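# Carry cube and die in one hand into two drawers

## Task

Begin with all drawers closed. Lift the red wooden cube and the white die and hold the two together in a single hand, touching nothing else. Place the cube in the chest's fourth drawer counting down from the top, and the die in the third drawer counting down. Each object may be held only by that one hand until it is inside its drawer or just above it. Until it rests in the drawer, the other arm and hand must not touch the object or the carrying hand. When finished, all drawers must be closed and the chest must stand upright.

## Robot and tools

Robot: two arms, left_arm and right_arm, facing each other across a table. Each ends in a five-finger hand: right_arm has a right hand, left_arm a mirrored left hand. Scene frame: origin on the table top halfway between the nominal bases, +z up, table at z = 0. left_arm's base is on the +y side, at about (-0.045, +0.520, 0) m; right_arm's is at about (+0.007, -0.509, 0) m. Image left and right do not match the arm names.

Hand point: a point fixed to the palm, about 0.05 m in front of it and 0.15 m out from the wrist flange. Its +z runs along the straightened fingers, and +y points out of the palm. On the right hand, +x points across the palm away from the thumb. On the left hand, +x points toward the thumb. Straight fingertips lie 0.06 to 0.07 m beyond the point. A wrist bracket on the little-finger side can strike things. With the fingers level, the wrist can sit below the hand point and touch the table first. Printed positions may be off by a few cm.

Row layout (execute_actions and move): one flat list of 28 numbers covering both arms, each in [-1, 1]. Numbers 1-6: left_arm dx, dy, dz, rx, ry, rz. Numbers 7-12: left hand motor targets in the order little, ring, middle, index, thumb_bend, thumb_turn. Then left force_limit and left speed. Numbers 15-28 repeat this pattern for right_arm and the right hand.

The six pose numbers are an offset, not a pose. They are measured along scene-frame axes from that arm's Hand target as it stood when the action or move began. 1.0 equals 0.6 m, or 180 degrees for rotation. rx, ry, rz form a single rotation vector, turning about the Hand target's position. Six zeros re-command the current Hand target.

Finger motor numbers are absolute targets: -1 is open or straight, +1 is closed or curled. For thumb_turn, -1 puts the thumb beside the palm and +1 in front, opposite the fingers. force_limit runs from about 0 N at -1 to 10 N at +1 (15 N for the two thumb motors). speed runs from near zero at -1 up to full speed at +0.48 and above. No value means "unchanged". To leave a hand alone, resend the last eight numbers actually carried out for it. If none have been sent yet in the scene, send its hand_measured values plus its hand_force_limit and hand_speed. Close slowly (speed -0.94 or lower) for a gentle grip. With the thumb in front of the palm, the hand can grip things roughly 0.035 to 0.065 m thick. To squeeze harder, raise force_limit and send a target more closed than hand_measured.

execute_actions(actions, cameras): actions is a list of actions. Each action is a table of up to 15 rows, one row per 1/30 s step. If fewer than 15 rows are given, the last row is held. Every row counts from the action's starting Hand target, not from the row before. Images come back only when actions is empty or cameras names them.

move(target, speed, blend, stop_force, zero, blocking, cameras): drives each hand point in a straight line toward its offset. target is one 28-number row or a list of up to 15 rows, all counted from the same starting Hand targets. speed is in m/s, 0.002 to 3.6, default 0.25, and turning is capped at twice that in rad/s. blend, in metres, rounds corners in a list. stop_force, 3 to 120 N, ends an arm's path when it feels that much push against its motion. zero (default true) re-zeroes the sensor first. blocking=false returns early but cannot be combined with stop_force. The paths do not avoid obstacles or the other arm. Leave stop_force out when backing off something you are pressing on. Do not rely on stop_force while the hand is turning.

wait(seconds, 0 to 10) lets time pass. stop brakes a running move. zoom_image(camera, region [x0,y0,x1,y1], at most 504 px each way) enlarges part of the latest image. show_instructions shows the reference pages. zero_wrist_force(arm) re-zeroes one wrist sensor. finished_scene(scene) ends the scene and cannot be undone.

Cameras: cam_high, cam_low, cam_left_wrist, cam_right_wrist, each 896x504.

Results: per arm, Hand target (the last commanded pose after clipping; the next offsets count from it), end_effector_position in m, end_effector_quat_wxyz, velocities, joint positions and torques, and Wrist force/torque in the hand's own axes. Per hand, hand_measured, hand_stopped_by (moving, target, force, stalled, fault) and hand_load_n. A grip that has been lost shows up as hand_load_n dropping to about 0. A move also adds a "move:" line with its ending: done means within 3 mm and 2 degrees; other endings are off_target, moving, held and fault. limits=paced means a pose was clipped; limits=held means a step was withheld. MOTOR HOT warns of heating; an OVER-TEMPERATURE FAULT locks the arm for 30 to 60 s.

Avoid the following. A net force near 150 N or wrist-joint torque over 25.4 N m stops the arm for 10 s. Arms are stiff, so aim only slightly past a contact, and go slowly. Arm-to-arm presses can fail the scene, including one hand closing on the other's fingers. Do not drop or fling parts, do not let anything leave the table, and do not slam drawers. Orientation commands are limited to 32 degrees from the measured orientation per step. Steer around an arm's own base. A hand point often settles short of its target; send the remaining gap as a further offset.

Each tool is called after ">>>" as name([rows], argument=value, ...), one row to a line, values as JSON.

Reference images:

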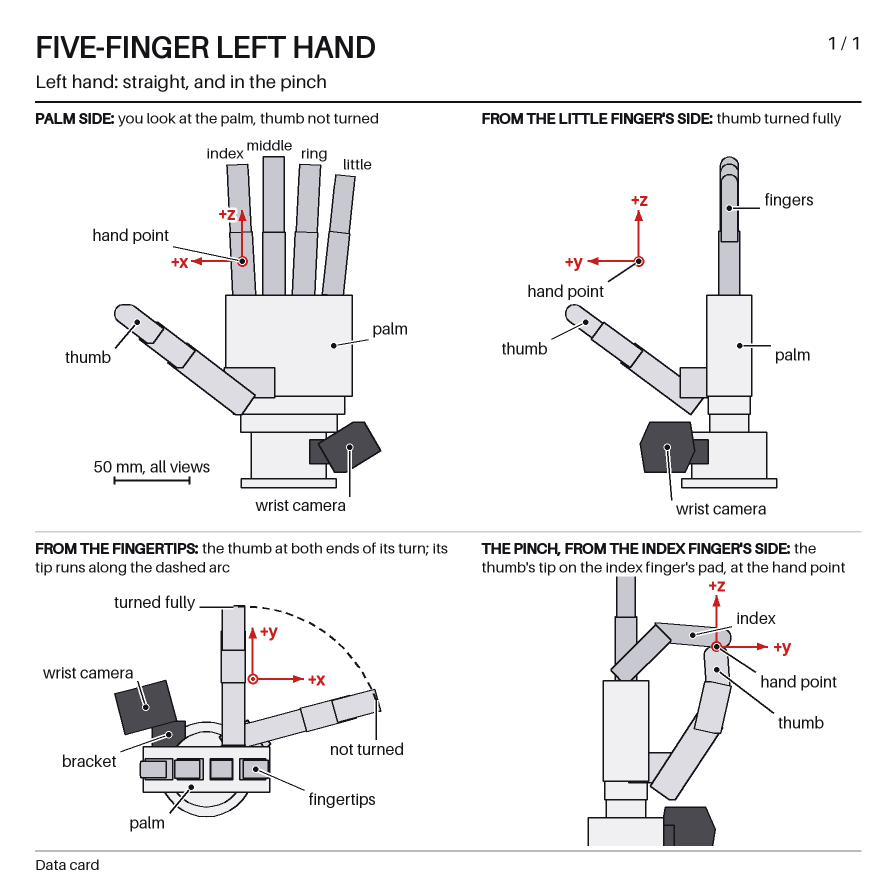

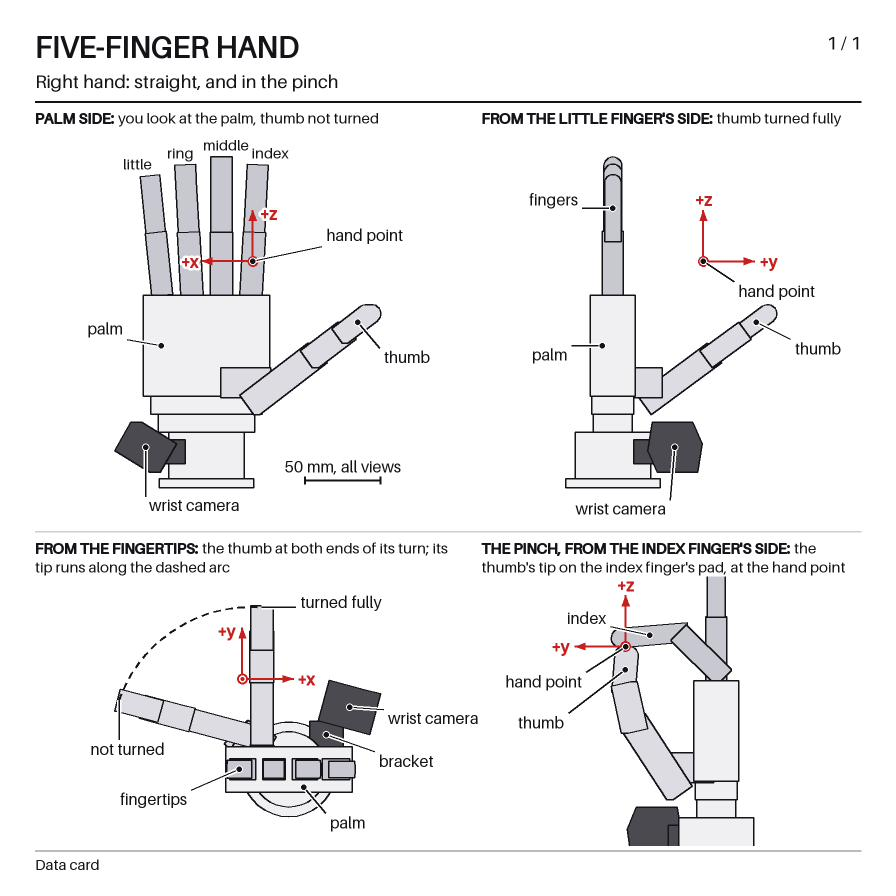

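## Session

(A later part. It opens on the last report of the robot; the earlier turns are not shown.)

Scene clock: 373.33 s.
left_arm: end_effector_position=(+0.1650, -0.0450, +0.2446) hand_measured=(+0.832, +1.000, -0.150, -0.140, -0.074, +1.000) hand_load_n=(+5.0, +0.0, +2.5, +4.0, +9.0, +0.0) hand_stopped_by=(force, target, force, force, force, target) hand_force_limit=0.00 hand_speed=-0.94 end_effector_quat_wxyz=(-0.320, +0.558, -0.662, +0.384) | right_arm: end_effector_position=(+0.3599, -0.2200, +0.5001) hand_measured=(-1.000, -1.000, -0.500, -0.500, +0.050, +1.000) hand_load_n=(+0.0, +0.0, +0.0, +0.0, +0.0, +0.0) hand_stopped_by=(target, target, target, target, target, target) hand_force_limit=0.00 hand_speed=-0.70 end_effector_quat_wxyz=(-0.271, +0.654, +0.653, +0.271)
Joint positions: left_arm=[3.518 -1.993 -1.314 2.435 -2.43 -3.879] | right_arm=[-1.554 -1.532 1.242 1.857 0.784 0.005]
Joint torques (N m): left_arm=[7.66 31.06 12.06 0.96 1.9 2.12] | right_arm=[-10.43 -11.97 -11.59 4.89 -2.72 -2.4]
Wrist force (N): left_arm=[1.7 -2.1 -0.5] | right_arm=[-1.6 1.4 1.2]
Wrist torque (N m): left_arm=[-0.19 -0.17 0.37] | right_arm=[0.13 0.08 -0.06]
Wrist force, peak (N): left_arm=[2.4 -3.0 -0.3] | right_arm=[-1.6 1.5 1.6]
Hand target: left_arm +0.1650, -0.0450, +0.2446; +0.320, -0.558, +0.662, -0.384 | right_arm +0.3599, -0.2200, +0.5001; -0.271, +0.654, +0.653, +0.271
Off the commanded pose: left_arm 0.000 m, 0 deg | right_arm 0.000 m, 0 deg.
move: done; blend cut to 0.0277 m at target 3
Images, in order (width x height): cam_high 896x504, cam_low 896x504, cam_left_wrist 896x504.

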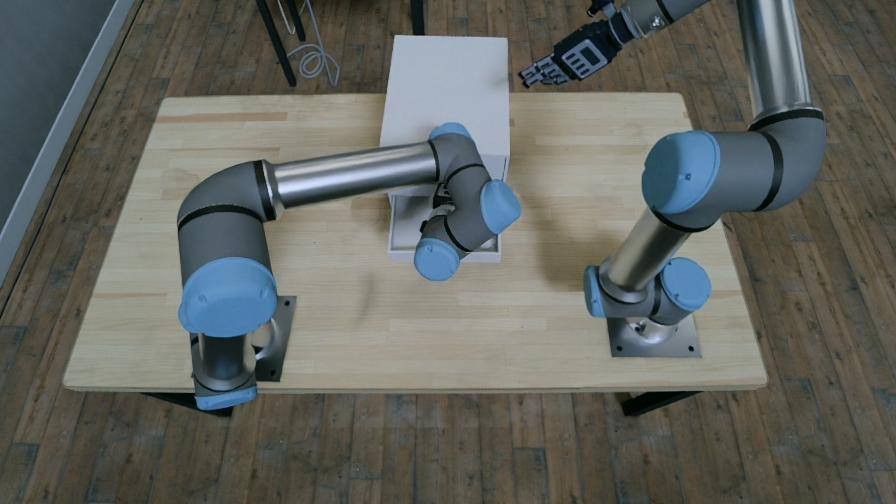

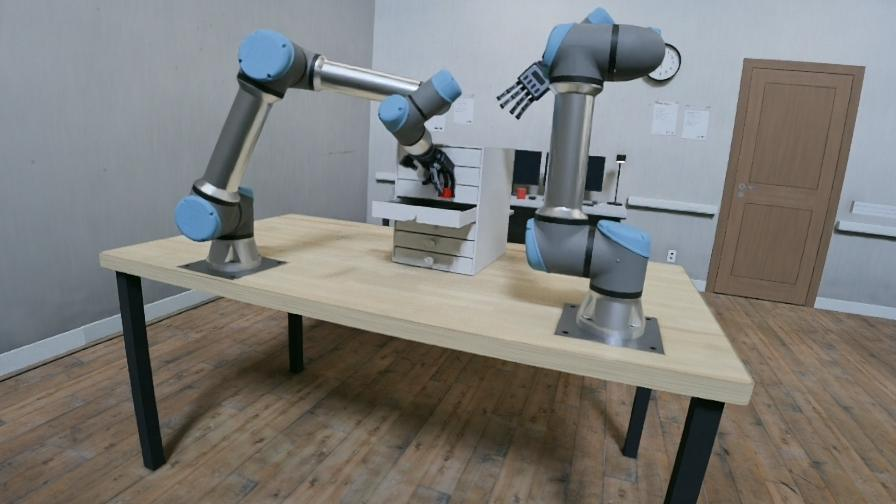

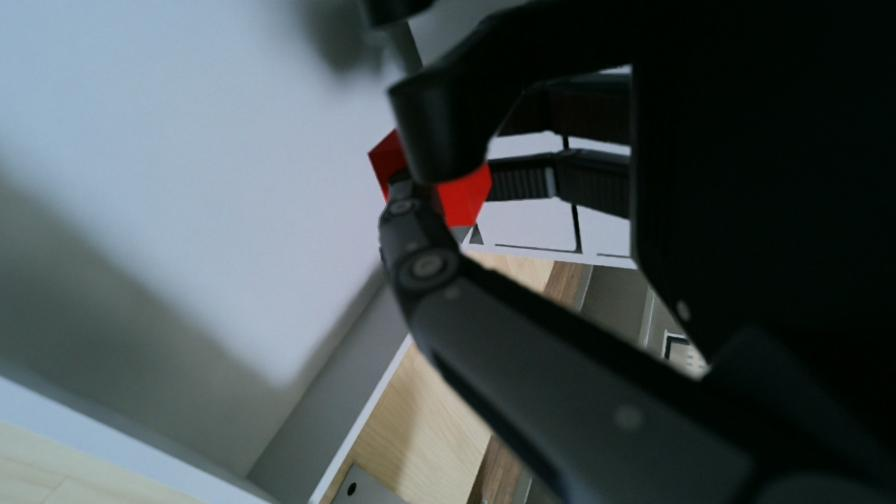

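>>> move([
  [0,0,-0.055,0,0,0,1,1,0.12,0.12,0.0,1,0.0,-0.94,0,0,0,0,0,0,-1,-1,-0.5,-0.5,0.05,1,0.0,-0.7],
], speed=0.06, stop_force=4, cameras=["cam_low","cam_left_wrist"])

>>> zoom_image(camera="cam_low", region=[370, 150, 490, 270])

Scene clock: 376.17 s.
left_arm: end_effector_position=(+0.1650, -0.0450, +0.2116) hand_measured=(+0.832, +1.000, -0.150, -0.140, -0.074, +1.000) hand_load_n=(+6.0, +0.5, +2.0, +4.5, +9.0, +0.0) hand_stopped_by=(force, target, force, force, force, target) hand_force_limit=0.00 hand_speed=-0.94 end_effector_quat_wxyz=(-0.320, +0.558, -0.662, +0.384) | right_arm: end_effector_position=(+0.3599, -0.2200, +0.5001) hand_measured=(-1.000, -1.000, -0.500, -0.500, +0.050, +1.000) hand_load_n=(+0.0, +0.0, +0.0, +0.0, +0.0, +0.0) hand_stopped_by=(target, target, target, target, target, target) hand_force_limit=0.00 hand_speed=-0.70 end_effector_quat_wxyz=(-0.271, +0.654, +0.653, +0.271)
Joint positions: left_arm=[3.518 -2.009 -1.376 2.514 -2.43 -3.879] | right_arm=[-1.554 -1.532 1.242 1.857 0.784 0.005]
Joint torques (N m): left_arm=[-0.76 30.59 11.63 0.83 -2.44 2.07] | right_arm=[-11.18 -13.98 -11.51 4.87 -2.78 -2.35]
Wrist force (N): left_arm=[1.8 -2.4 -0.2] | right_arm=[-1.5 1.6 1.6]
Wrist torque (N m): left_arm=[-0.25 -0.15 0.36] | right_arm=[0.14 0.05 -0.04]
Wrist force, peak (N): left_arm=[2.0 -2.7 -0.5] | right_arm=[-1.5 1.6 1.6]
Hand target: left_arm +0.1650, -0.0450, +0.2116; +0.320, -0.558, +0.662, -0.384 | right_arm +0.3599, -0.2200, +0.5001; -0.271, +0.654, +0.653, +0.271
Off the commanded pose: left_arm 0.000 m, 0 deg | right_arm 0.000 m, 0 deg.
move: done
Images, in order (width x height): cam_low 896x504, cam_left_wrist 896x504.

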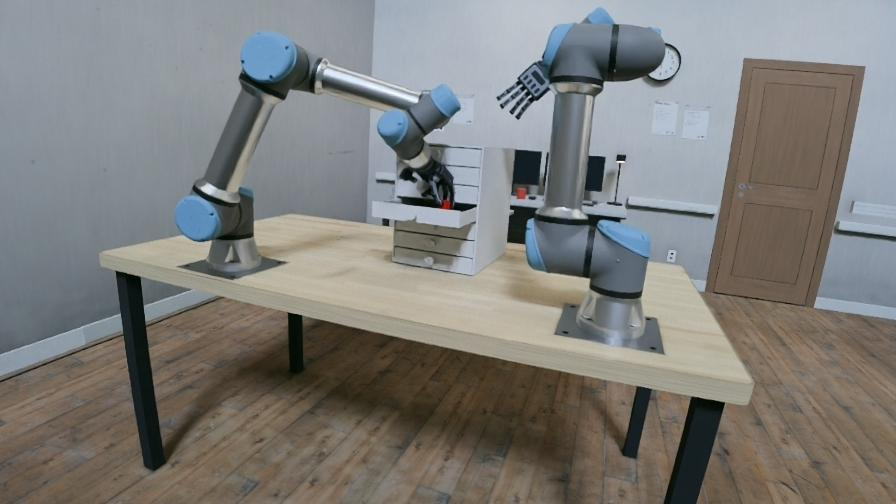

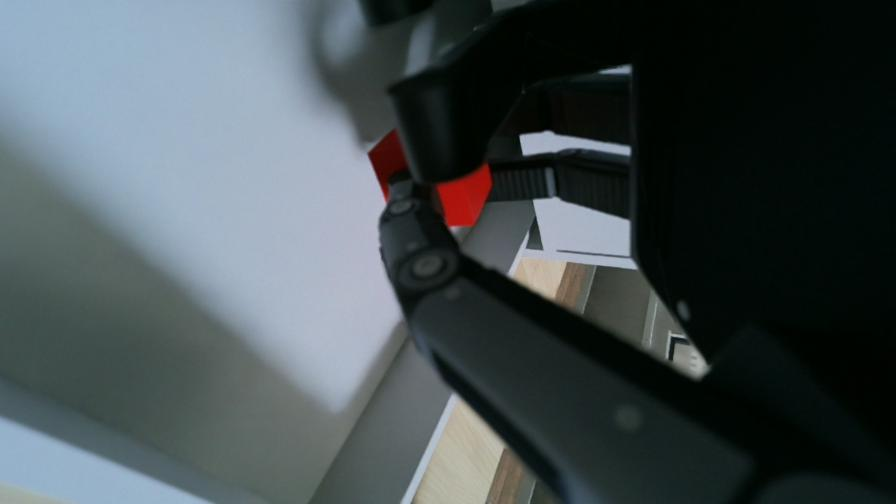

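Scaled by 4.200 from the camera's 896x504 image, which has a finer 1280x720 frame.

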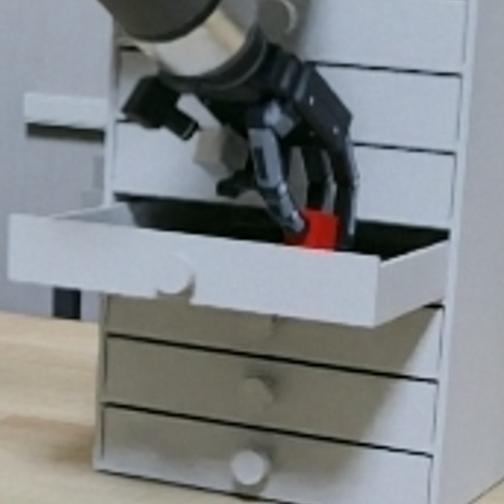

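>>> move(target=[0,0,-0.06,0,0,0,1,1,0.12,0.12,0.0,1,0.0,-0.94,0,0,0,0,0,0,-1,-1,-0.5,-0.5,0.05,1,0.0,-0.7], speed=0.02, stop_force=3, cameras=["cam_low","cam_left_wrist"])

>>> zoom_image(camera="cam_low", region=[370, 150, 490, 270])

Scene clock: 379.90 s.
left_arm: end_effector_position=(+0.1650, -0.0450, +0.1908) hand_measured=(+0.832, +1.000, -0.150, -0.140, -0.074, +1.000) hand_load_n=(+5.5, +0.0, +2.0, +4.0, +9.0, +0.0) hand_stopped_by=(force, target, force, force, force, target) hand_force_limit=0.00 hand_speed=-0.94 end_effector_quat_wxyz=(-0.321, +0.558, -0.662, +0.384) | right_arm: end_effector_position=(+0.3599, -0.2200, +0.5001) hand_measured=(-1.000, -1.000, -0.500, -0.500, +0.050, +1.000) hand_load_n=(+0.0, +0.0, +0.0, +0.0, +0.0, +0.0) hand_stopped_by=(target, target, target, target, target, target) hand_force_limit=0.00 hand_speed=-0.70 end_effector_quat_wxyz=(-0.271, +0.654, +0.653, +0.271)
Joint positions: left_arm=[3.518 -2.022 -1.412 2.563 -2.43 -3.879] | right_arm=[-1.554 -1.532 1.242 1.857 0.784 0.005]
Joint torques (N m): left_arm=[-2.34 48.36 23.94 -2.85 -0.79 -1.58] | right_arm=[-10.63 -15.19 -11.43 4.86 -2.71 -2.22]
Wrist force (N): left_arm=[2.2 -4.8 -1.7] | right_arm=[-1.4 1.4 1.1]
Wrist torque (N m): left_arm=[-0.24 -0.22 0.47] | right_arm=[0.14 0.06 -0.05]
Wrist force, peak (N): left_arm=[2.1 -7.4 -3.5] | right_arm=[-1.7 1.4 1.5]
Hand target: left_arm +0.1650, -0.0450, +0.1908; +0.320, -0.558, +0.662, -0.384 (not the last commanded pose) | right_arm +0.3599, -0.2200, +0.5001; -0.271, +0.654, +0.653, +0.271
Off the commanded pose: left_arm 0.015 m, 0 deg | right_arm 0.000 m, 0 deg.
move: contact (left_arm)
Images, in order (width x height): cam_low 896x504, cam_left_wrist 896x504.

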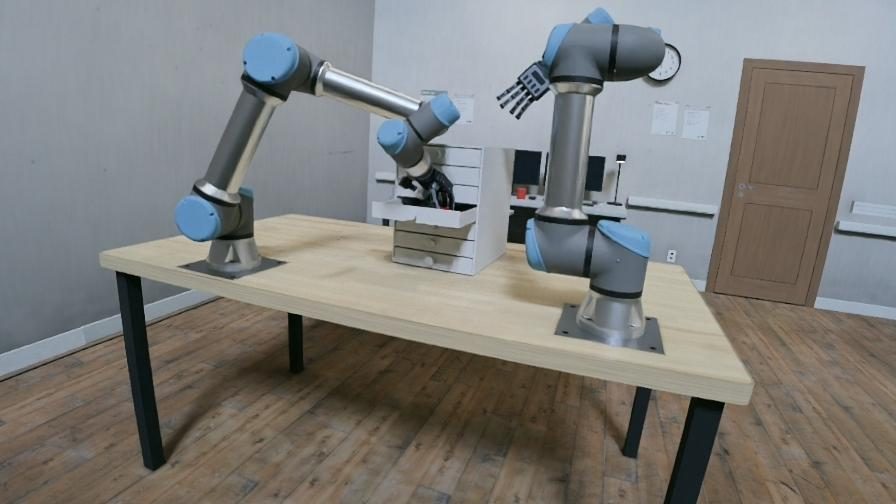

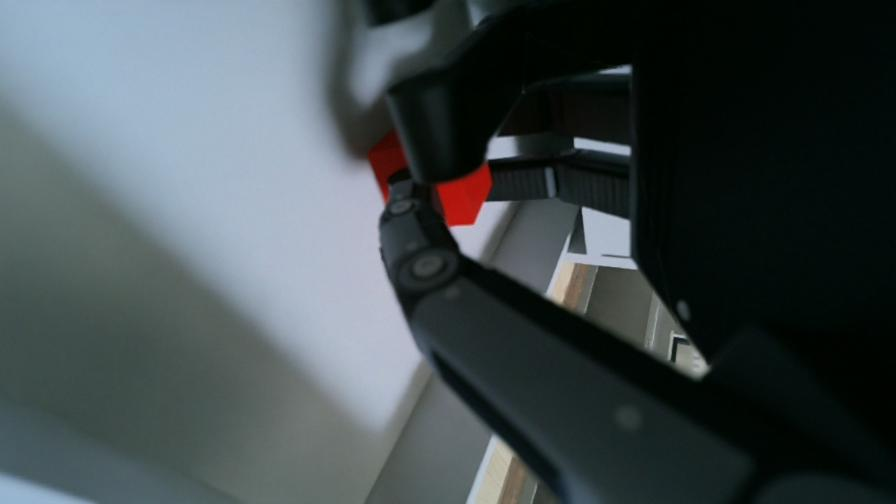

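Scaled by 4.200 from the camera's 896x504 image, which has a finer 1280x720 frame.

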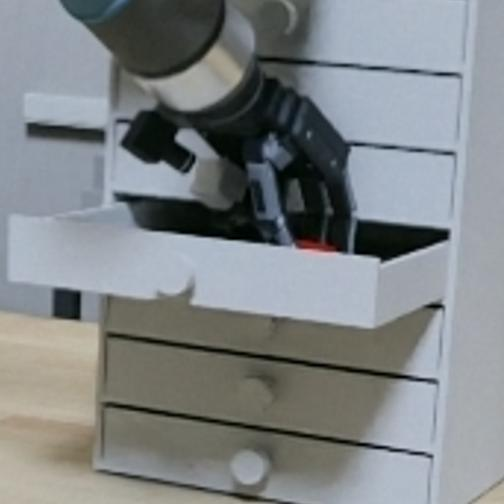

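>>> move(target=[0,0,0.002,0,0,0,1,1,-0.35,-0.35,-0.074,1,0.0,-0.85,0,0,0,0,0,0,-1,-1,-0.5,-0.5,0.05,1,0.0,-0.7], speed=0.02)

>>> move(target=[0,0,0,0,0,0,1,1,-0.35,-0.35,-0.2,1,0.0,-0.85,0,0,0,0,0,0,-1,-1,-0.5,-0.5,0.05,1,0.0,-0.7], speed=0.02, cameras=["cam_low","cam_left_wrist"])

>>> zoom_image(camera="cam_left_wrist", region=[320, 60, 620, 280])

Scene clock: 383.10 s.
left_arm: end_effector_position=(+0.1650, -0.0450, +0.1919) hand_measured=(+0.832, +1.000, -0.350, -0.350, -0.072, +1.000) hand_load_n=(+5.5, +0.0, +0.0, -0.5, +0.0, +0.0) hand_stopped_by=(force, target, target, target, force, target) hand_force_limit=0.00 hand_speed=-0.85 end_effector_quat_wxyz=(-0.320, +0.558, -0.662, +0.384) | right_arm: end_effector_position=(+0.3599, -0.2200, +0.5001) hand_measured=(-1.000, -1.000, -0.500, -0.500, +0.050, +1.000) hand_load_n=(+0.0, +0.0, +0.0, +0.0, +0.0, +0.0) hand_stopped_by=(target, target, target, target, target, target) hand_force_limit=0.00 hand_speed=-0.70 end_effector_quat_wxyz=(-0.271, +0.654, +0.653, +0.271)
Joint positions: left_arm=[3.518 -2.021 -1.41 2.56 -2.43 -3.879] | right_arm=[-1.554 -1.532 1.242 1.857 0.784 0.005]
Joint torques (N m): left_arm=[-1.16 49.39 25.39 -2.94 0.72 -1.38] | right_arm=[-10.65 -17.55 -11.72 4.76 -2.69 -2.29]
Wrist force (N): left_arm=[1.9 -2.4 -0.3] | right_arm=[-1.5 1.5 1.2]
Wrist torque (N m): left_arm=[-0.22 -0.19 0.42] | right_arm=[0.16 0.07 -0.05]
Wrist force, peak (N): left_arm=[2.3 -4.9 -1.9] | right_arm=[-1.6 1.3 1.7]
Hand target: left_arm +0.1650, -0.0450, +0.1920; +0.320, -0.558, +0.662, -0.384 | right_arm +0.3599, -0.2200, +0.5001; -0.271, +0.654, +0.653, +0.271
Off the commanded pose: left_arm 0.000 m, 0 deg | right_arm 0.000 m, 0 deg.
move: done

Scene clock: 383.97 s.
left_arm: end_effector_position=(+0.1650, -0.0450, +0.1920) hand_measured=(+0.832, +1.000, -0.350, -0.350, -0.200, +1.000) hand_load_n=(+5.5, +0.0, +0.0, +0.0, +0.0, +0.0) hand_stopped_by=(force, target, target, target, target, target) hand_force_limit=0.00 hand_speed=-0.85 end_effector_quat_wxyz=(-0.320, +0.558, -0.662, +0.384) | right_arm: end_effector_position=(+0.3599, -0.2200, +0.5001) hand_measured=(-1.000, -1.000, -0.500, -0.500, +0.050, +1.000) hand_load_n=(+0.0, +0.0, +0.0, +0.0, +0.0, +0.0) hand_stopped_by=(target, target, target, target, target, target) hand_force_limit=0.00 hand_speed=-0.70 end_effector_quat_wxyz=(-0.271, +0.654, +0.653, +0.271)
Joint positions: left_arm=[3.518 -2.021 -1.41 2.56 -2.43 -3.879] | right_arm=[-1.554 -1.532 1.242 1.857 0.784 0.005]
Joint torques (N m): left_arm=[-1.38 49.55 24.98 -2.81 -0.81 -1.61] | right_arm=[-10.12 -18.73 -11.19 4.8 -2.6 -2.22]
Wrist force (N): left_arm=[1.8 -2.5 -0.5] | right_arm=[-1.6 1.4 1.3]
Wrist torque (N m): left_arm=[-0.22 -0.17 0.42] | right_arm=[0.14 0.08 -0.05]
Wrist force, peak (N): left_arm=[2.1 -2.7 -0.1] | right_arm=[-1.7 1.5 1.3]
Hand target: left_arm +0.1650, -0.0450, +0.1920; +0.320, -0.558, +0.662, -0.384 | right_arm +0.3599, -0.2200, +0.5001; -0.271, +0.654, +0.653, +0.271
Off the commanded pose: left_arm 0.000 m, 0 deg | right_arm 0.000 m, 0 deg.
move: done
Images, in order (width x height): cam_low 896x504, cam_left_wrist 896x504.

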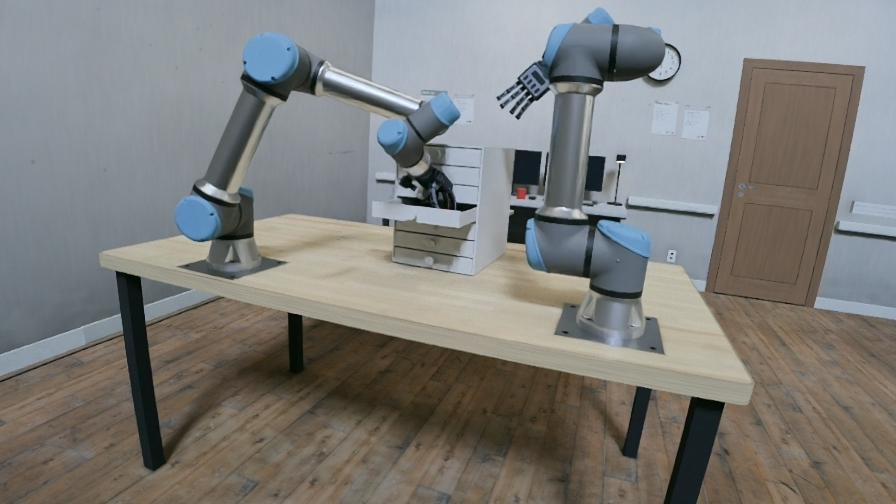

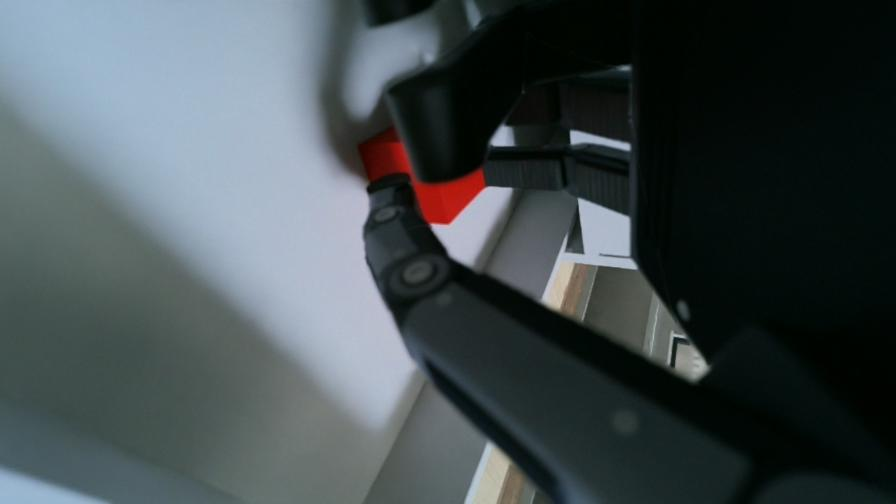

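Scaled by 1.680 from the camera's 896x504 image, which has a finer 1280x720 frame.

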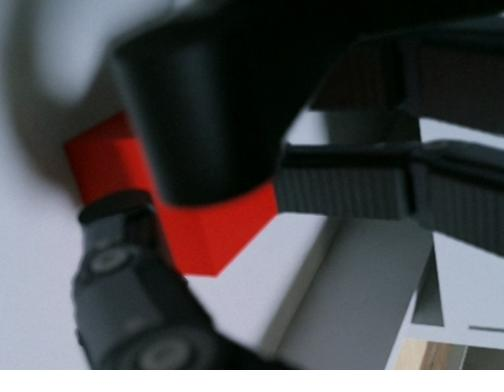

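>>> move([
  [0,0,0.05,0,0,0,1,1,-0.35,-0.35,-0.2,1,0.0,-0.85,0,0,0,0,0,0,-1,-1,-0.5,-0.5,0.05,1,0.0,-0.7],
  [-0.05,0,0.2,0,0,0,1,1,-0.35,-0.35,-0.2,1,0.0,-0.85,0,0,0,0,0,0,-1,-1,-0.5,-0.5,0.05,1,0.0,-0.7],
], speed=0.08, blend=0.01, cameras=["cam_low","cam_left_wrist"])

>>> zoom_image(camera="cam_low", region=[340, 120, 520, 300])

Scene clock: 387.10 s.
left_arm: end_effector_position=(+0.1351, -0.0450, +0.3119) hand_measured=(+0.832, +1.000, -0.350, -0.350, -0.200, +1.000) hand_load_n=(+5.5, +0.0, +0.0, +0.0, +0.0, +0.0) hand_stopped_by=(force, target, target, target, target, target) hand_force_limit=0.00 hand_speed=-0.85 end_effector_quat_wxyz=(-0.320, +0.558, -0.662, +0.384) | right_arm: end_effector_position=(+0.3599, -0.2200, +0.5001) hand_measured=(-1.000, -1.000, -0.500, -0.500, +0.050, +1.000) hand_load_n=(+0.0, +0.0, +0.0, +0.0, +0.0, +0.5) hand_stopped_by=(target, target, target, target, target, target) hand_force_limit=0.00 hand_speed=-0.70 end_effector_quat_wxyz=(-0.271, +0.654, +0.653, +0.271)
Joint positions: left_arm=[3.459 -1.985 -1.163 2.222 -2.467 -3.952] | right_arm=[-1.554 -1.532 1.242 1.857 0.784 0.005]
Joint torques (N m): left_arm=[-9.42 30.97 26.74 -2.84 -4.46 -2.06] | right_arm=[-10.39 -20.14 -11.63 4.84 -2.76 -2.21]
Wrist force (N): left_arm=[2.1 -2.3 -0.3] | right_arm=[-1.4 1.5 1.5]
Wrist torque (N m): left_arm=[-0.21 -0.16 0.56] | right_arm=[0.13 0.04 -0.03]
Wrist force, peak (N): left_arm=[2.4 -2.8 0.0] | right_arm=[-1.8 1.2 1.6]
Hand target: left_arm +0.1350, -0.0450, +0.3120; +0.320, -0.558, +0.662, -0.384 | right_arm +0.3599, -0.2200, +0.5001; -0.271, +0.654, +0.653, +0.271
Off the commanded pose: left_arm 0.000 m, 0 deg | right_arm 0.000 m, 0 deg.
move: done
Images, in order (width x height): cam_low 896x504, cam_left_wrist 896x504.

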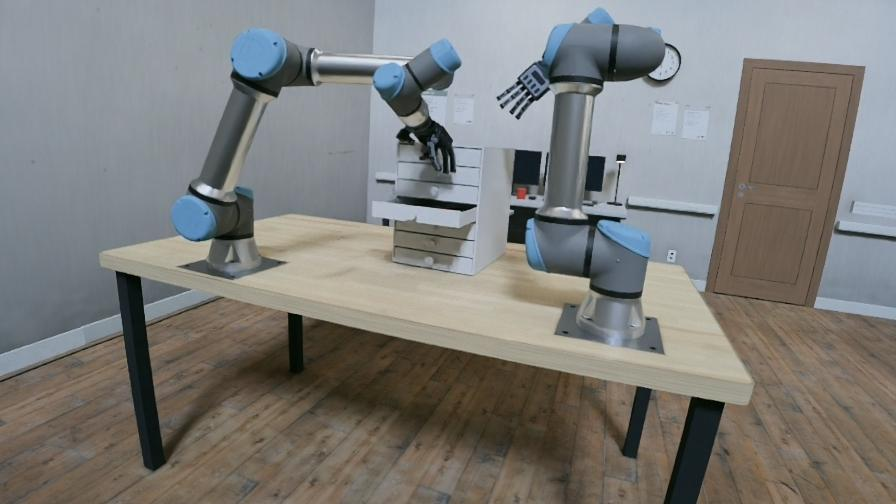

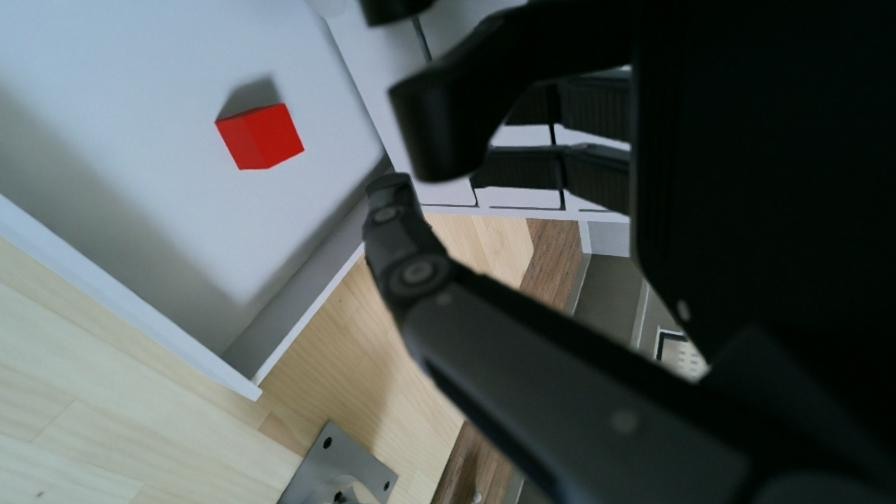

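Scaled by 2.800 from the camera's 896x504 image, which has a finer 1280x720 frame.

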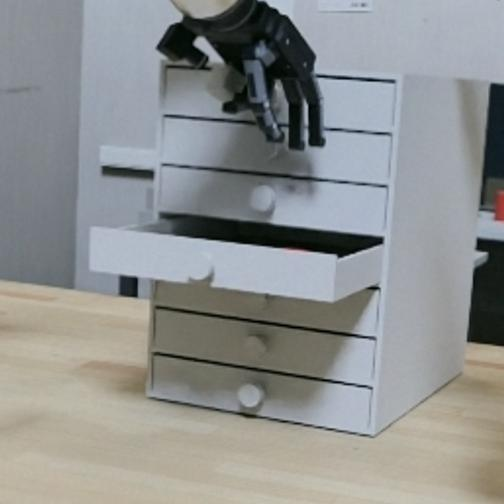

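>>> move([
  [-0.108,0.125,0.113,0,0,0,1,1,-0.35,-0.35,-0.2,1,0.0,-0.85,0,0,0,0,0,0,-1,-1,-0.5,-0.5,0.05,1,0.0,-0.7],
  [-0.208,0.375,0.113,0,0,0,1,1,-0.35,-0.35,-0.2,1,0.0,-0.85,0,0,0,0,0,0,-1,-1,-0.5,-0.5,0.05,1,0.0,-0.7],
], speed=0.2, blend=0.03, cameras=["cam_high","cam_low"])

>>> zoom_image(camera="cam_high", region=[360, 120, 540, 300])

Scene clock: 394.37 s.
left_arm: end_effector_position=(+0.0103, +0.1800, +0.3798) hand_measured=(+0.832, +1.000, -0.350, -0.350, -0.200, +1.000) hand_load_n=(+5.5, +0.0, +0.0, +0.0, +0.0, +0.0) hand_stopped_by=(force, target, target, target, target, target) hand_force_limit=0.00 hand_speed=-0.85 end_effector_quat_wxyz=(-0.320, +0.558, -0.662, +0.384) | right_arm: end_effector_position=(+0.3599, -0.2200, +0.5001) hand_measured=(-1.000, -1.000, -0.500, -0.500, +0.050, +1.000) hand_load_n=(+0.0, +0.0, +0.0, +0.0, +0.0, +0.0) hand_stopped_by=(target, target, target, target, target, target) hand_force_limit=0.00 hand_speed=-0.70 end_effector_quat_wxyz=(-0.271, +0.654, +0.653, +0.271)
Joint positions: left_arm=[3.224 -1.508 -1.622 1.91 -2.581 -4.31] | right_arm=[-1.554 -1.532 1.242 1.857 0.784 0.005]
Joint torques (N m): left_arm=[-7.15 26.71 10.54 -3.38 -4.47 -2.15] | right_arm=[-10.28 -23.05 -11.78 4.79 -2.69 -2.12]
Wrist force (N): left_arm=[1.8 -1.9 -0.3] | right_arm=[-1.6 1.4 1.2]
Wrist torque (N m): left_arm=[-0.12 -0.12 0.51] | right_arm=[0.13 0.07 -0.05]
Wrist force, peak (N): left_arm=[2.7 -3.2 -0.6] | right_arm=[-1.6 1.7 1.7]
Hand target: left_arm +0.0102, +0.1800, +0.3798; +0.320, -0.558, +0.662, -0.384 | right_arm +0.3599, -0.2200, +0.5001; -0.271, +0.654, +0.653, +0.271
Off the commanded pose: left_arm 0.000 m, 0 deg | right_arm 0.000 m, 0 deg.
move: done
Images, in order (width x height): cam_high 896x504, cam_low 896x504.

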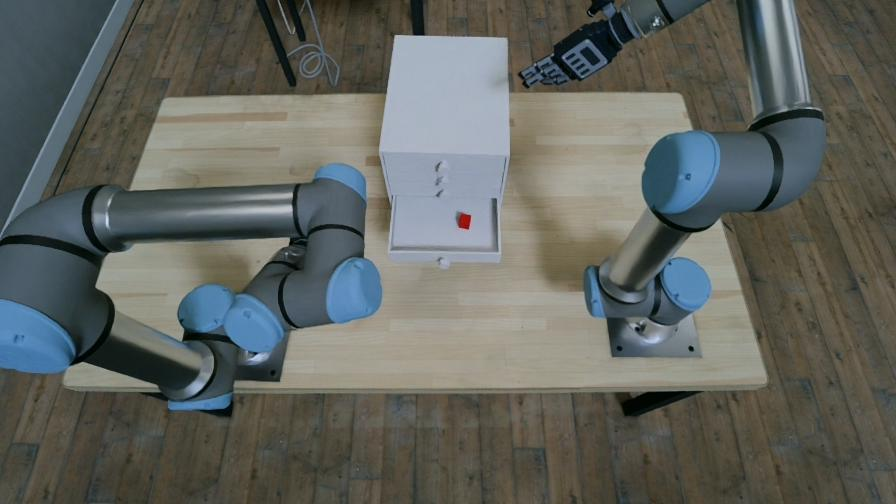

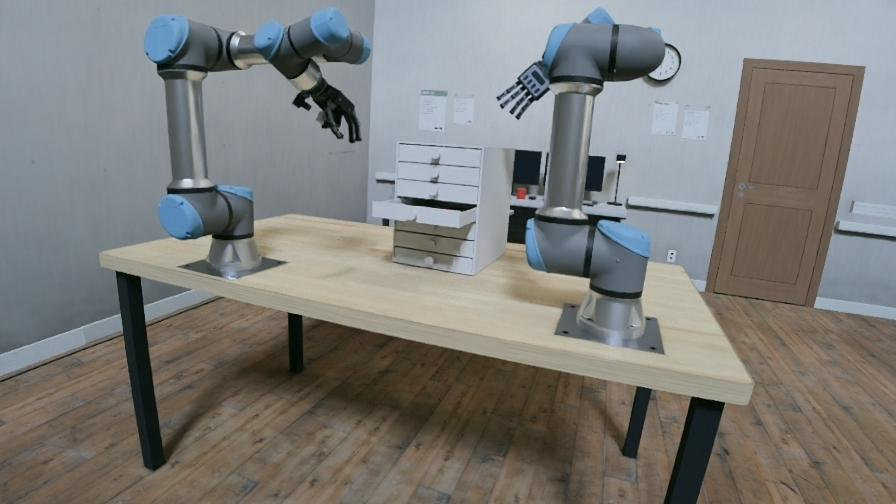

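Scaled by 2.800 from the camera's 896x504 image, which has a finer 1280x720 frame.

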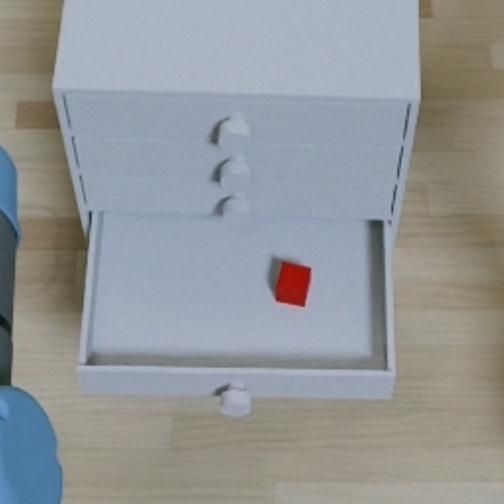

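>>> execute_actions(actions=[], cameras=["cam_high","cam_low"])

Scene clock: 401.37 s.
left_arm: end_effector_position=(+0.0102, +0.1800, +0.3798) hand_measured=(+0.832, +1.000, -0.350, -0.350, -0.200, +1.000) hand_load_n=(+5.5, +0.0, +0.0, +0.0, +0.0, +0.0) hand_stopped_by=(force, target, target, target, target, target) hand_force_limit=0.00 hand_speed=-0.85 end_effector_quat_wxyz=(-0.320, +0.558, -0.662, +0.384) | right_arm: end_effector_position=(+0.3599, -0.2200, +0.5001) hand_measured=(-1.000, -1.000, -0.500, -0.500, +0.050, +1.000) hand_load_n=(+0.0, +0.0, +0.0, +0.0, +0.0, +0.0) hand_stopped_by=(target, target, target, target, target, target) hand_force_limit=0.00 hand_speed=-0.70 end_effector_quat_wxyz=(-0.271, +0.654, +0.653, +0.271)
Joint positions: left_arm=[3.224 -1.508 -1.623 1.91 -2.581 -4.311] | right_arm=[-1.554 -1.532 1.242 1.857 0.784 0.005]
Joint velocities: within noise
Joint torques (N m): left_arm=[-7.21 27.93 12.19 -3.5 -4.91 -1.9] | right_arm=[-10.11 -23.62 -12.15 4.8 -2.65 -1.97]
Wrist force (N): left_arm=[1.9 -2.2 0.0] | right_arm=[-1.5 1.2 1.2]
Wrist torque (N m): left_arm=[-0.18 -0.13 0.52] | right_arm=[0.11 0.07 -0.06]
Wrist force, peak (N): left_arm=[2.6 -2.3 -0.1] | right_arm=[-1.8 1.5 1.6]
Hand target: left_arm +0.0102, +0.1800, +0.3798; +0.320, -0.558, +0.662, -0.384 | right_arm +0.3599, -0.2200, +0.5001; -0.271, +0.654, +0.653, +0.271
Off the commanded pose: left_arm 0.000 m, 0 deg | right_arm 0.000 m, 0 deg.
Images, in order (width x height): cam_high 896x504, cam_low 896x504.

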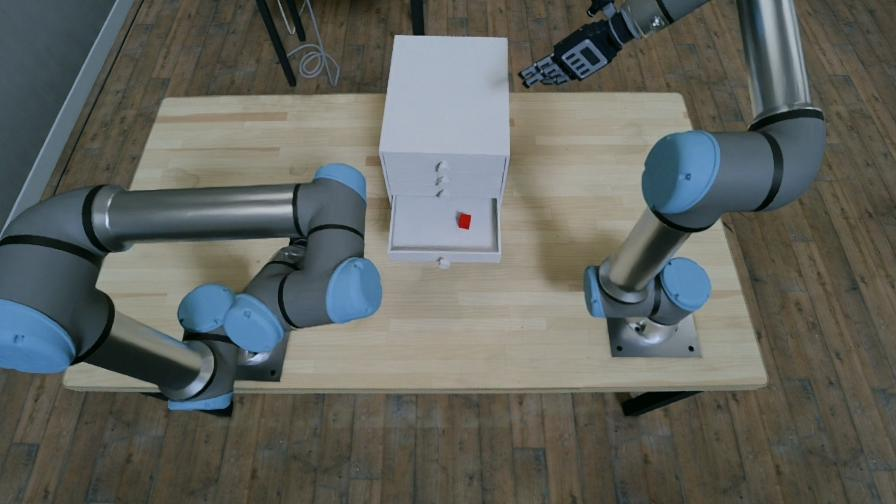

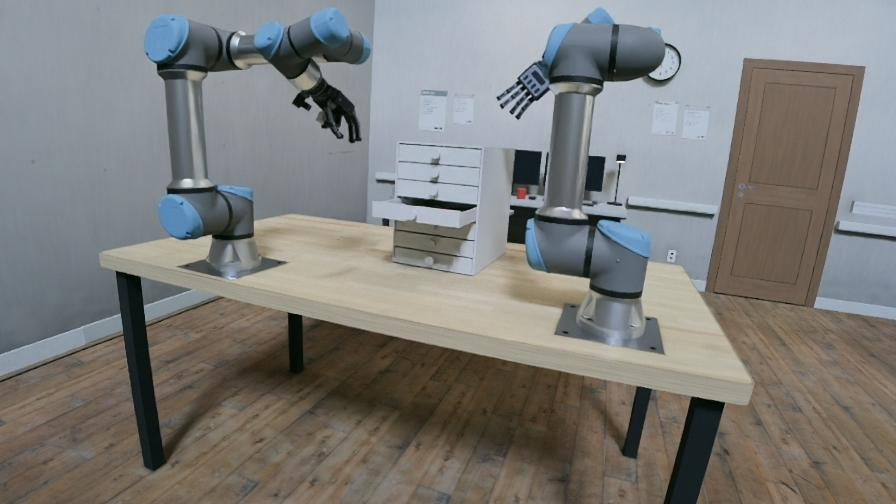

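>>> move([
  [0,0,0,0,0,0,1,1,-0.35,-0.35,-0.2,1,0.0,-0.85,-0.1865,0.2,0.0333,0,0,0,-1,-1,-0.4,-0.4,0.05,1,-0.2,-0.5],
  [0,0,0,0,0,0,1,1,-0.35,-0.35,-0.2,1,0.0,-0.85,-0.5165,0.3167,-0.0833,0,0,0,-1,-1,-0.4,-0.4,0.05,1,-0.2,-0.5],
  [0,0,0,0,0,0,1,1,-0.35,-0.35,-0.2,1,0.0,-0.85,-0.5457,0.3552,-0.3335,0,0,0,-1,-1,-0.4,-0.4,0.05,1,-0.2,-0.5],
  [0,0,0,0,0,0,1,1,-0.35,-0.35,-0.2,1,0.0,-0.85,-0.5457,0.3552,-0.5243,0,0,0,-1,-1,-0.4,-0.4,0.05,1,-0.2,-0.5],
], blend=[0.06,0.06,0.05,0], speed=[0.25,0.25,0.2,0.12], cameras=[])

>>> move([
  [0,0,0,0,0,0,1,1,-0.35,-0.35,-0.2,1,0.0,-0.85,0.0667,0,0,0,0,0,-1,-1,-0.4,-0.4,0.05,1,-0.2,-0.5],
], speed=0.04, stop_force=4, cameras=["cam_high"])

Scene clock: 407.57 s.
left_arm: end_effector_position=(+0.0102, +0.1800, +0.3798) hand_measured=(+0.832, +1.000, -0.350, -0.350, -0.200, +1.000) hand_load_n=(+5.5, +0.0, +0.0, +0.0, +0.0, +0.0) hand_stopped_by=(force, target, target, target, target, target) hand_force_limit=0.00 hand_speed=-0.85 end_effector_quat_wxyz=(-0.320, +0.558, -0.662, +0.384) | right_arm: end_effector_position=(+0.0325, -0.0069, +0.1856) hand_measured=(-1.000, -1.000, -0.400, -0.400, +0.050, +1.000) hand_load_n=(+0.0, +0.0, +0.0, +0.5, +0.0, +0.5) hand_stopped_by=(target, target, target, target, target, target) hand_force_limit=-0.20 hand_speed=-0.50 end_effector_quat_wxyz=(-0.271, +0.654, +0.653, +0.271)
Joint positions: left_arm=[3.224 -1.508 -1.623 1.91 -2.581 -4.311] | right_arm=[-0.277 -1.511 1.858 0.458 1.366 1.363]
Joint torques (N m): left_arm=[-7.79 13.47 11.21 -3.59 -4.45 -2.18] | right_arm=[10.83 -12.25 -12.58 -1.83 1.03 2.77]
Wrist force (N): left_arm=[2.1 -1.9 -0.1] | right_arm=[-1.7 1.7 1.5]
Wrist torque (N m): left_arm=[-0.13 -0.15 0.53] | right_arm=[0.12 0.04 -0.16]
Wrist force, peak (N): left_arm=[2.1 -2.5 0.0] | right_arm=[-2.2 1.8 2.0]
Hand target: left_arm +0.0102, +0.1800, +0.3798; +0.320, -0.558, +0.662, -0.384 | right_arm +0.0325, -0.0069, +0.1856; -0.271, +0.654, +0.653, +0.271
Off the commanded pose: left_arm 0.000 m, 0 deg | right_arm 0.000 m, 0 deg.
move: done
No camera images: "cameras" was empty.

Scene clock: 409.60 s.
left_arm: end_effector_position=(+0.0102, +0.1800, +0.3798) hand_measured=(+0.832, +1.000, -0.350, -0.350, -0.200, +1.000) hand_load_n=(+5.5, +0.0, -0.5, +0.0, +0.0, +0.0) hand_stopped_by=(force, target, target, target, target, target) hand_force_limit=0.00 hand_speed=-0.85 end_effector_quat_wxyz=(-0.320, +0.558, -0.662, +0.384) | right_arm: end_effector_position=(+0.0725, -0.0069, +0.1856) hand_measured=(-1.000, -1.000, -0.400, -0.400, +0.050, +1.000) hand_load_n=(+0.0, +0.0, +0.0, +0.0, +0.0, +0.0) hand_stopped_by=(target, target, target, target, target, target) hand_force_limit=-0.20 hand_speed=-0.50 end_effector_quat_wxyz=(-0.271, +0.654, +0.653, +0.271)
Joint positions: left_arm=[3.224 -1.508 -1.623 1.91 -2.581 -4.311] | right_arm=[-0.394 -1.51 1.862 0.475 1.286 1.275]
Joint torques (N m): left_arm=[-7.63 14 12.25 -3.66 -4.48 -2] | right_arm=[-11.01 -12.41 -25.41 3.24 -1.9 -2.4]
Wrist force (N): left_arm=[1.9 -2.1 0.0] | right_arm=[-1.3 1.3 1.7]
Wrist torque (N m): left_arm=[-0.16 -0.13 0.52] | right_arm=[0.06 -0.03 -0.03]
Wrist force, peak (N): left_arm=[2.1 -2.5 -0.2] | right_arm=[-1.4 1.9 1.9]
Hand target: left_arm +0.0102, +0.1800, +0.3798; +0.320, -0.558, +0.662, -0.384 | right_arm +0.0725, -0.0069, +0.1856; -0.271, +0.654, +0.653, +0.271
Off the commanded pose: left_arm 0.000 m, 0 deg | right_arm 0.000 m, 0 deg.
move: done
Images, in order (width x height): cam_high 896x504.

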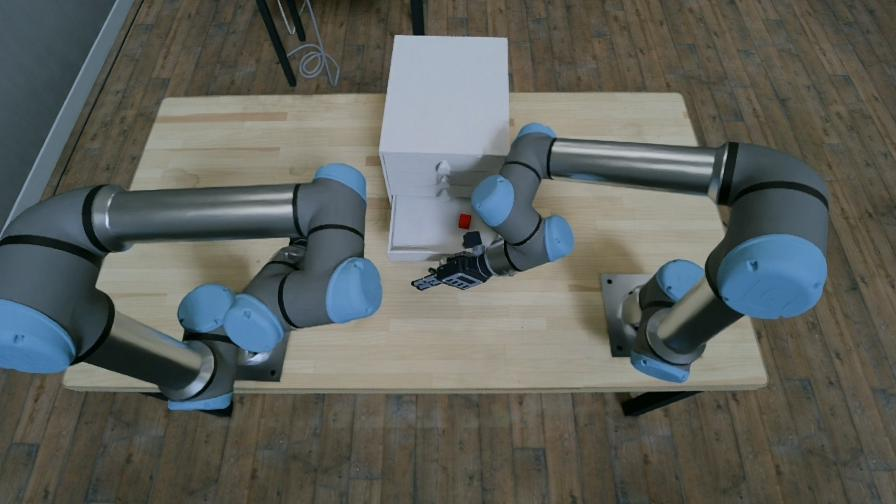

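>>> move([
  [0,0,0,0,0,0,1,1,-0.35,-0.35,-0.2,1,0.0,-0.85,0,0,0,0,0,0,-1,-1,0.3,0.3,0.05,1,0.0,-0.9],
], speed=0.1, cameras=["cam_low"])

>>> zoom_image(camera="cam_low", region=[340, 130, 520, 290])

Scene clock: 413.33 s.
left_arm: end_effector_position=(+0.0102, +0.1800, +0.3798) hand_measured=(+0.832, +1.000, -0.350, -0.350, -0.200, +1.000) hand_load_n=(+5.5, +0.0, +0.0, +0.0, +0.0, +0.0) hand_stopped_by=(force, target, target, target, target, target) hand_force_limit=0.00 hand_speed=-0.85 end_effector_quat_wxyz=(-0.320, +0.558, -0.662, +0.384) | right_arm: end_effector_position=(+0.0725, -0.0069, +0.1856) hand_measured=(-1.000, -1.000, -0.208, -0.122, +0.050, +1.000) hand_load_n=(+0.0, +0.0, +2.5, +4.5, +2.0, -2.0) hand_stopped_by=(target, target, force, force, target, target) hand_force_limit=0.00 hand_speed=-0.90 end_effector_quat_wxyz=(-0.271, +0.654, +0.653, +0.271)
Joint positions: left_arm=[3.224 -1.508 -1.623 1.91 -2.581 -4.311] | right_arm=[-0.394 -1.51 1.862 0.475 1.286 1.275]
Joint torques (N m): left_arm=[-7.31 13.19 12.77 -3.41 -4.45 -1.89] | right_arm=[-10.97 -15.64 -25.44 2.94 1.63 -2.3]
Wrist force (N): left_arm=[2.2 -2.2 -0.3] | right_arm=[-1.2 -1.1 5.0]
Wrist torque (N m): left_arm=[-0.17 -0.18 0.54] | right_arm=[-0.03 -0.06 -0.08]
Wrist force, peak (N): left_arm=[2.2 -2.4 -0.2] | right_arm=[0.2 -3.1 7.7]
Hand target: left_arm +0.0102, +0.1800, +0.3798; +0.320, -0.558, +0.662, -0.384 | right_arm +0.0725, -0.0069, +0.1856; -0.271, +0.654, +0.653, +0.271
Off the commanded pose: left_arm 0.000 m, 0 deg | right_arm 0.000 m, 0 deg.
move: done
Images, in order (width x height): cam_low 896x504.

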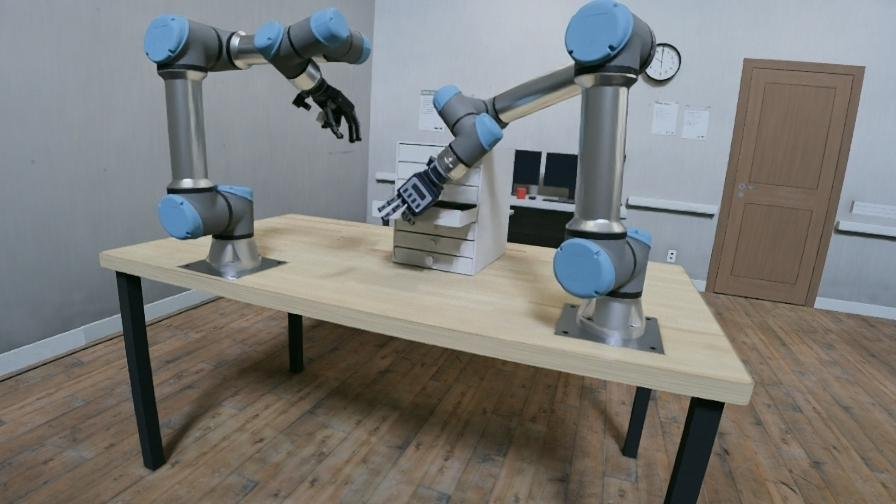

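Scaled by 2.800 from the camera's 896x504 image, which has a finer 1280x720 frame.

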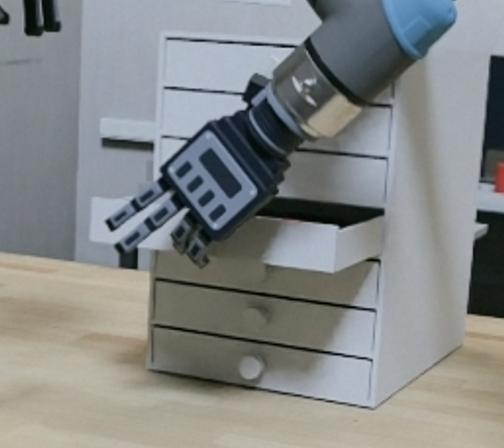

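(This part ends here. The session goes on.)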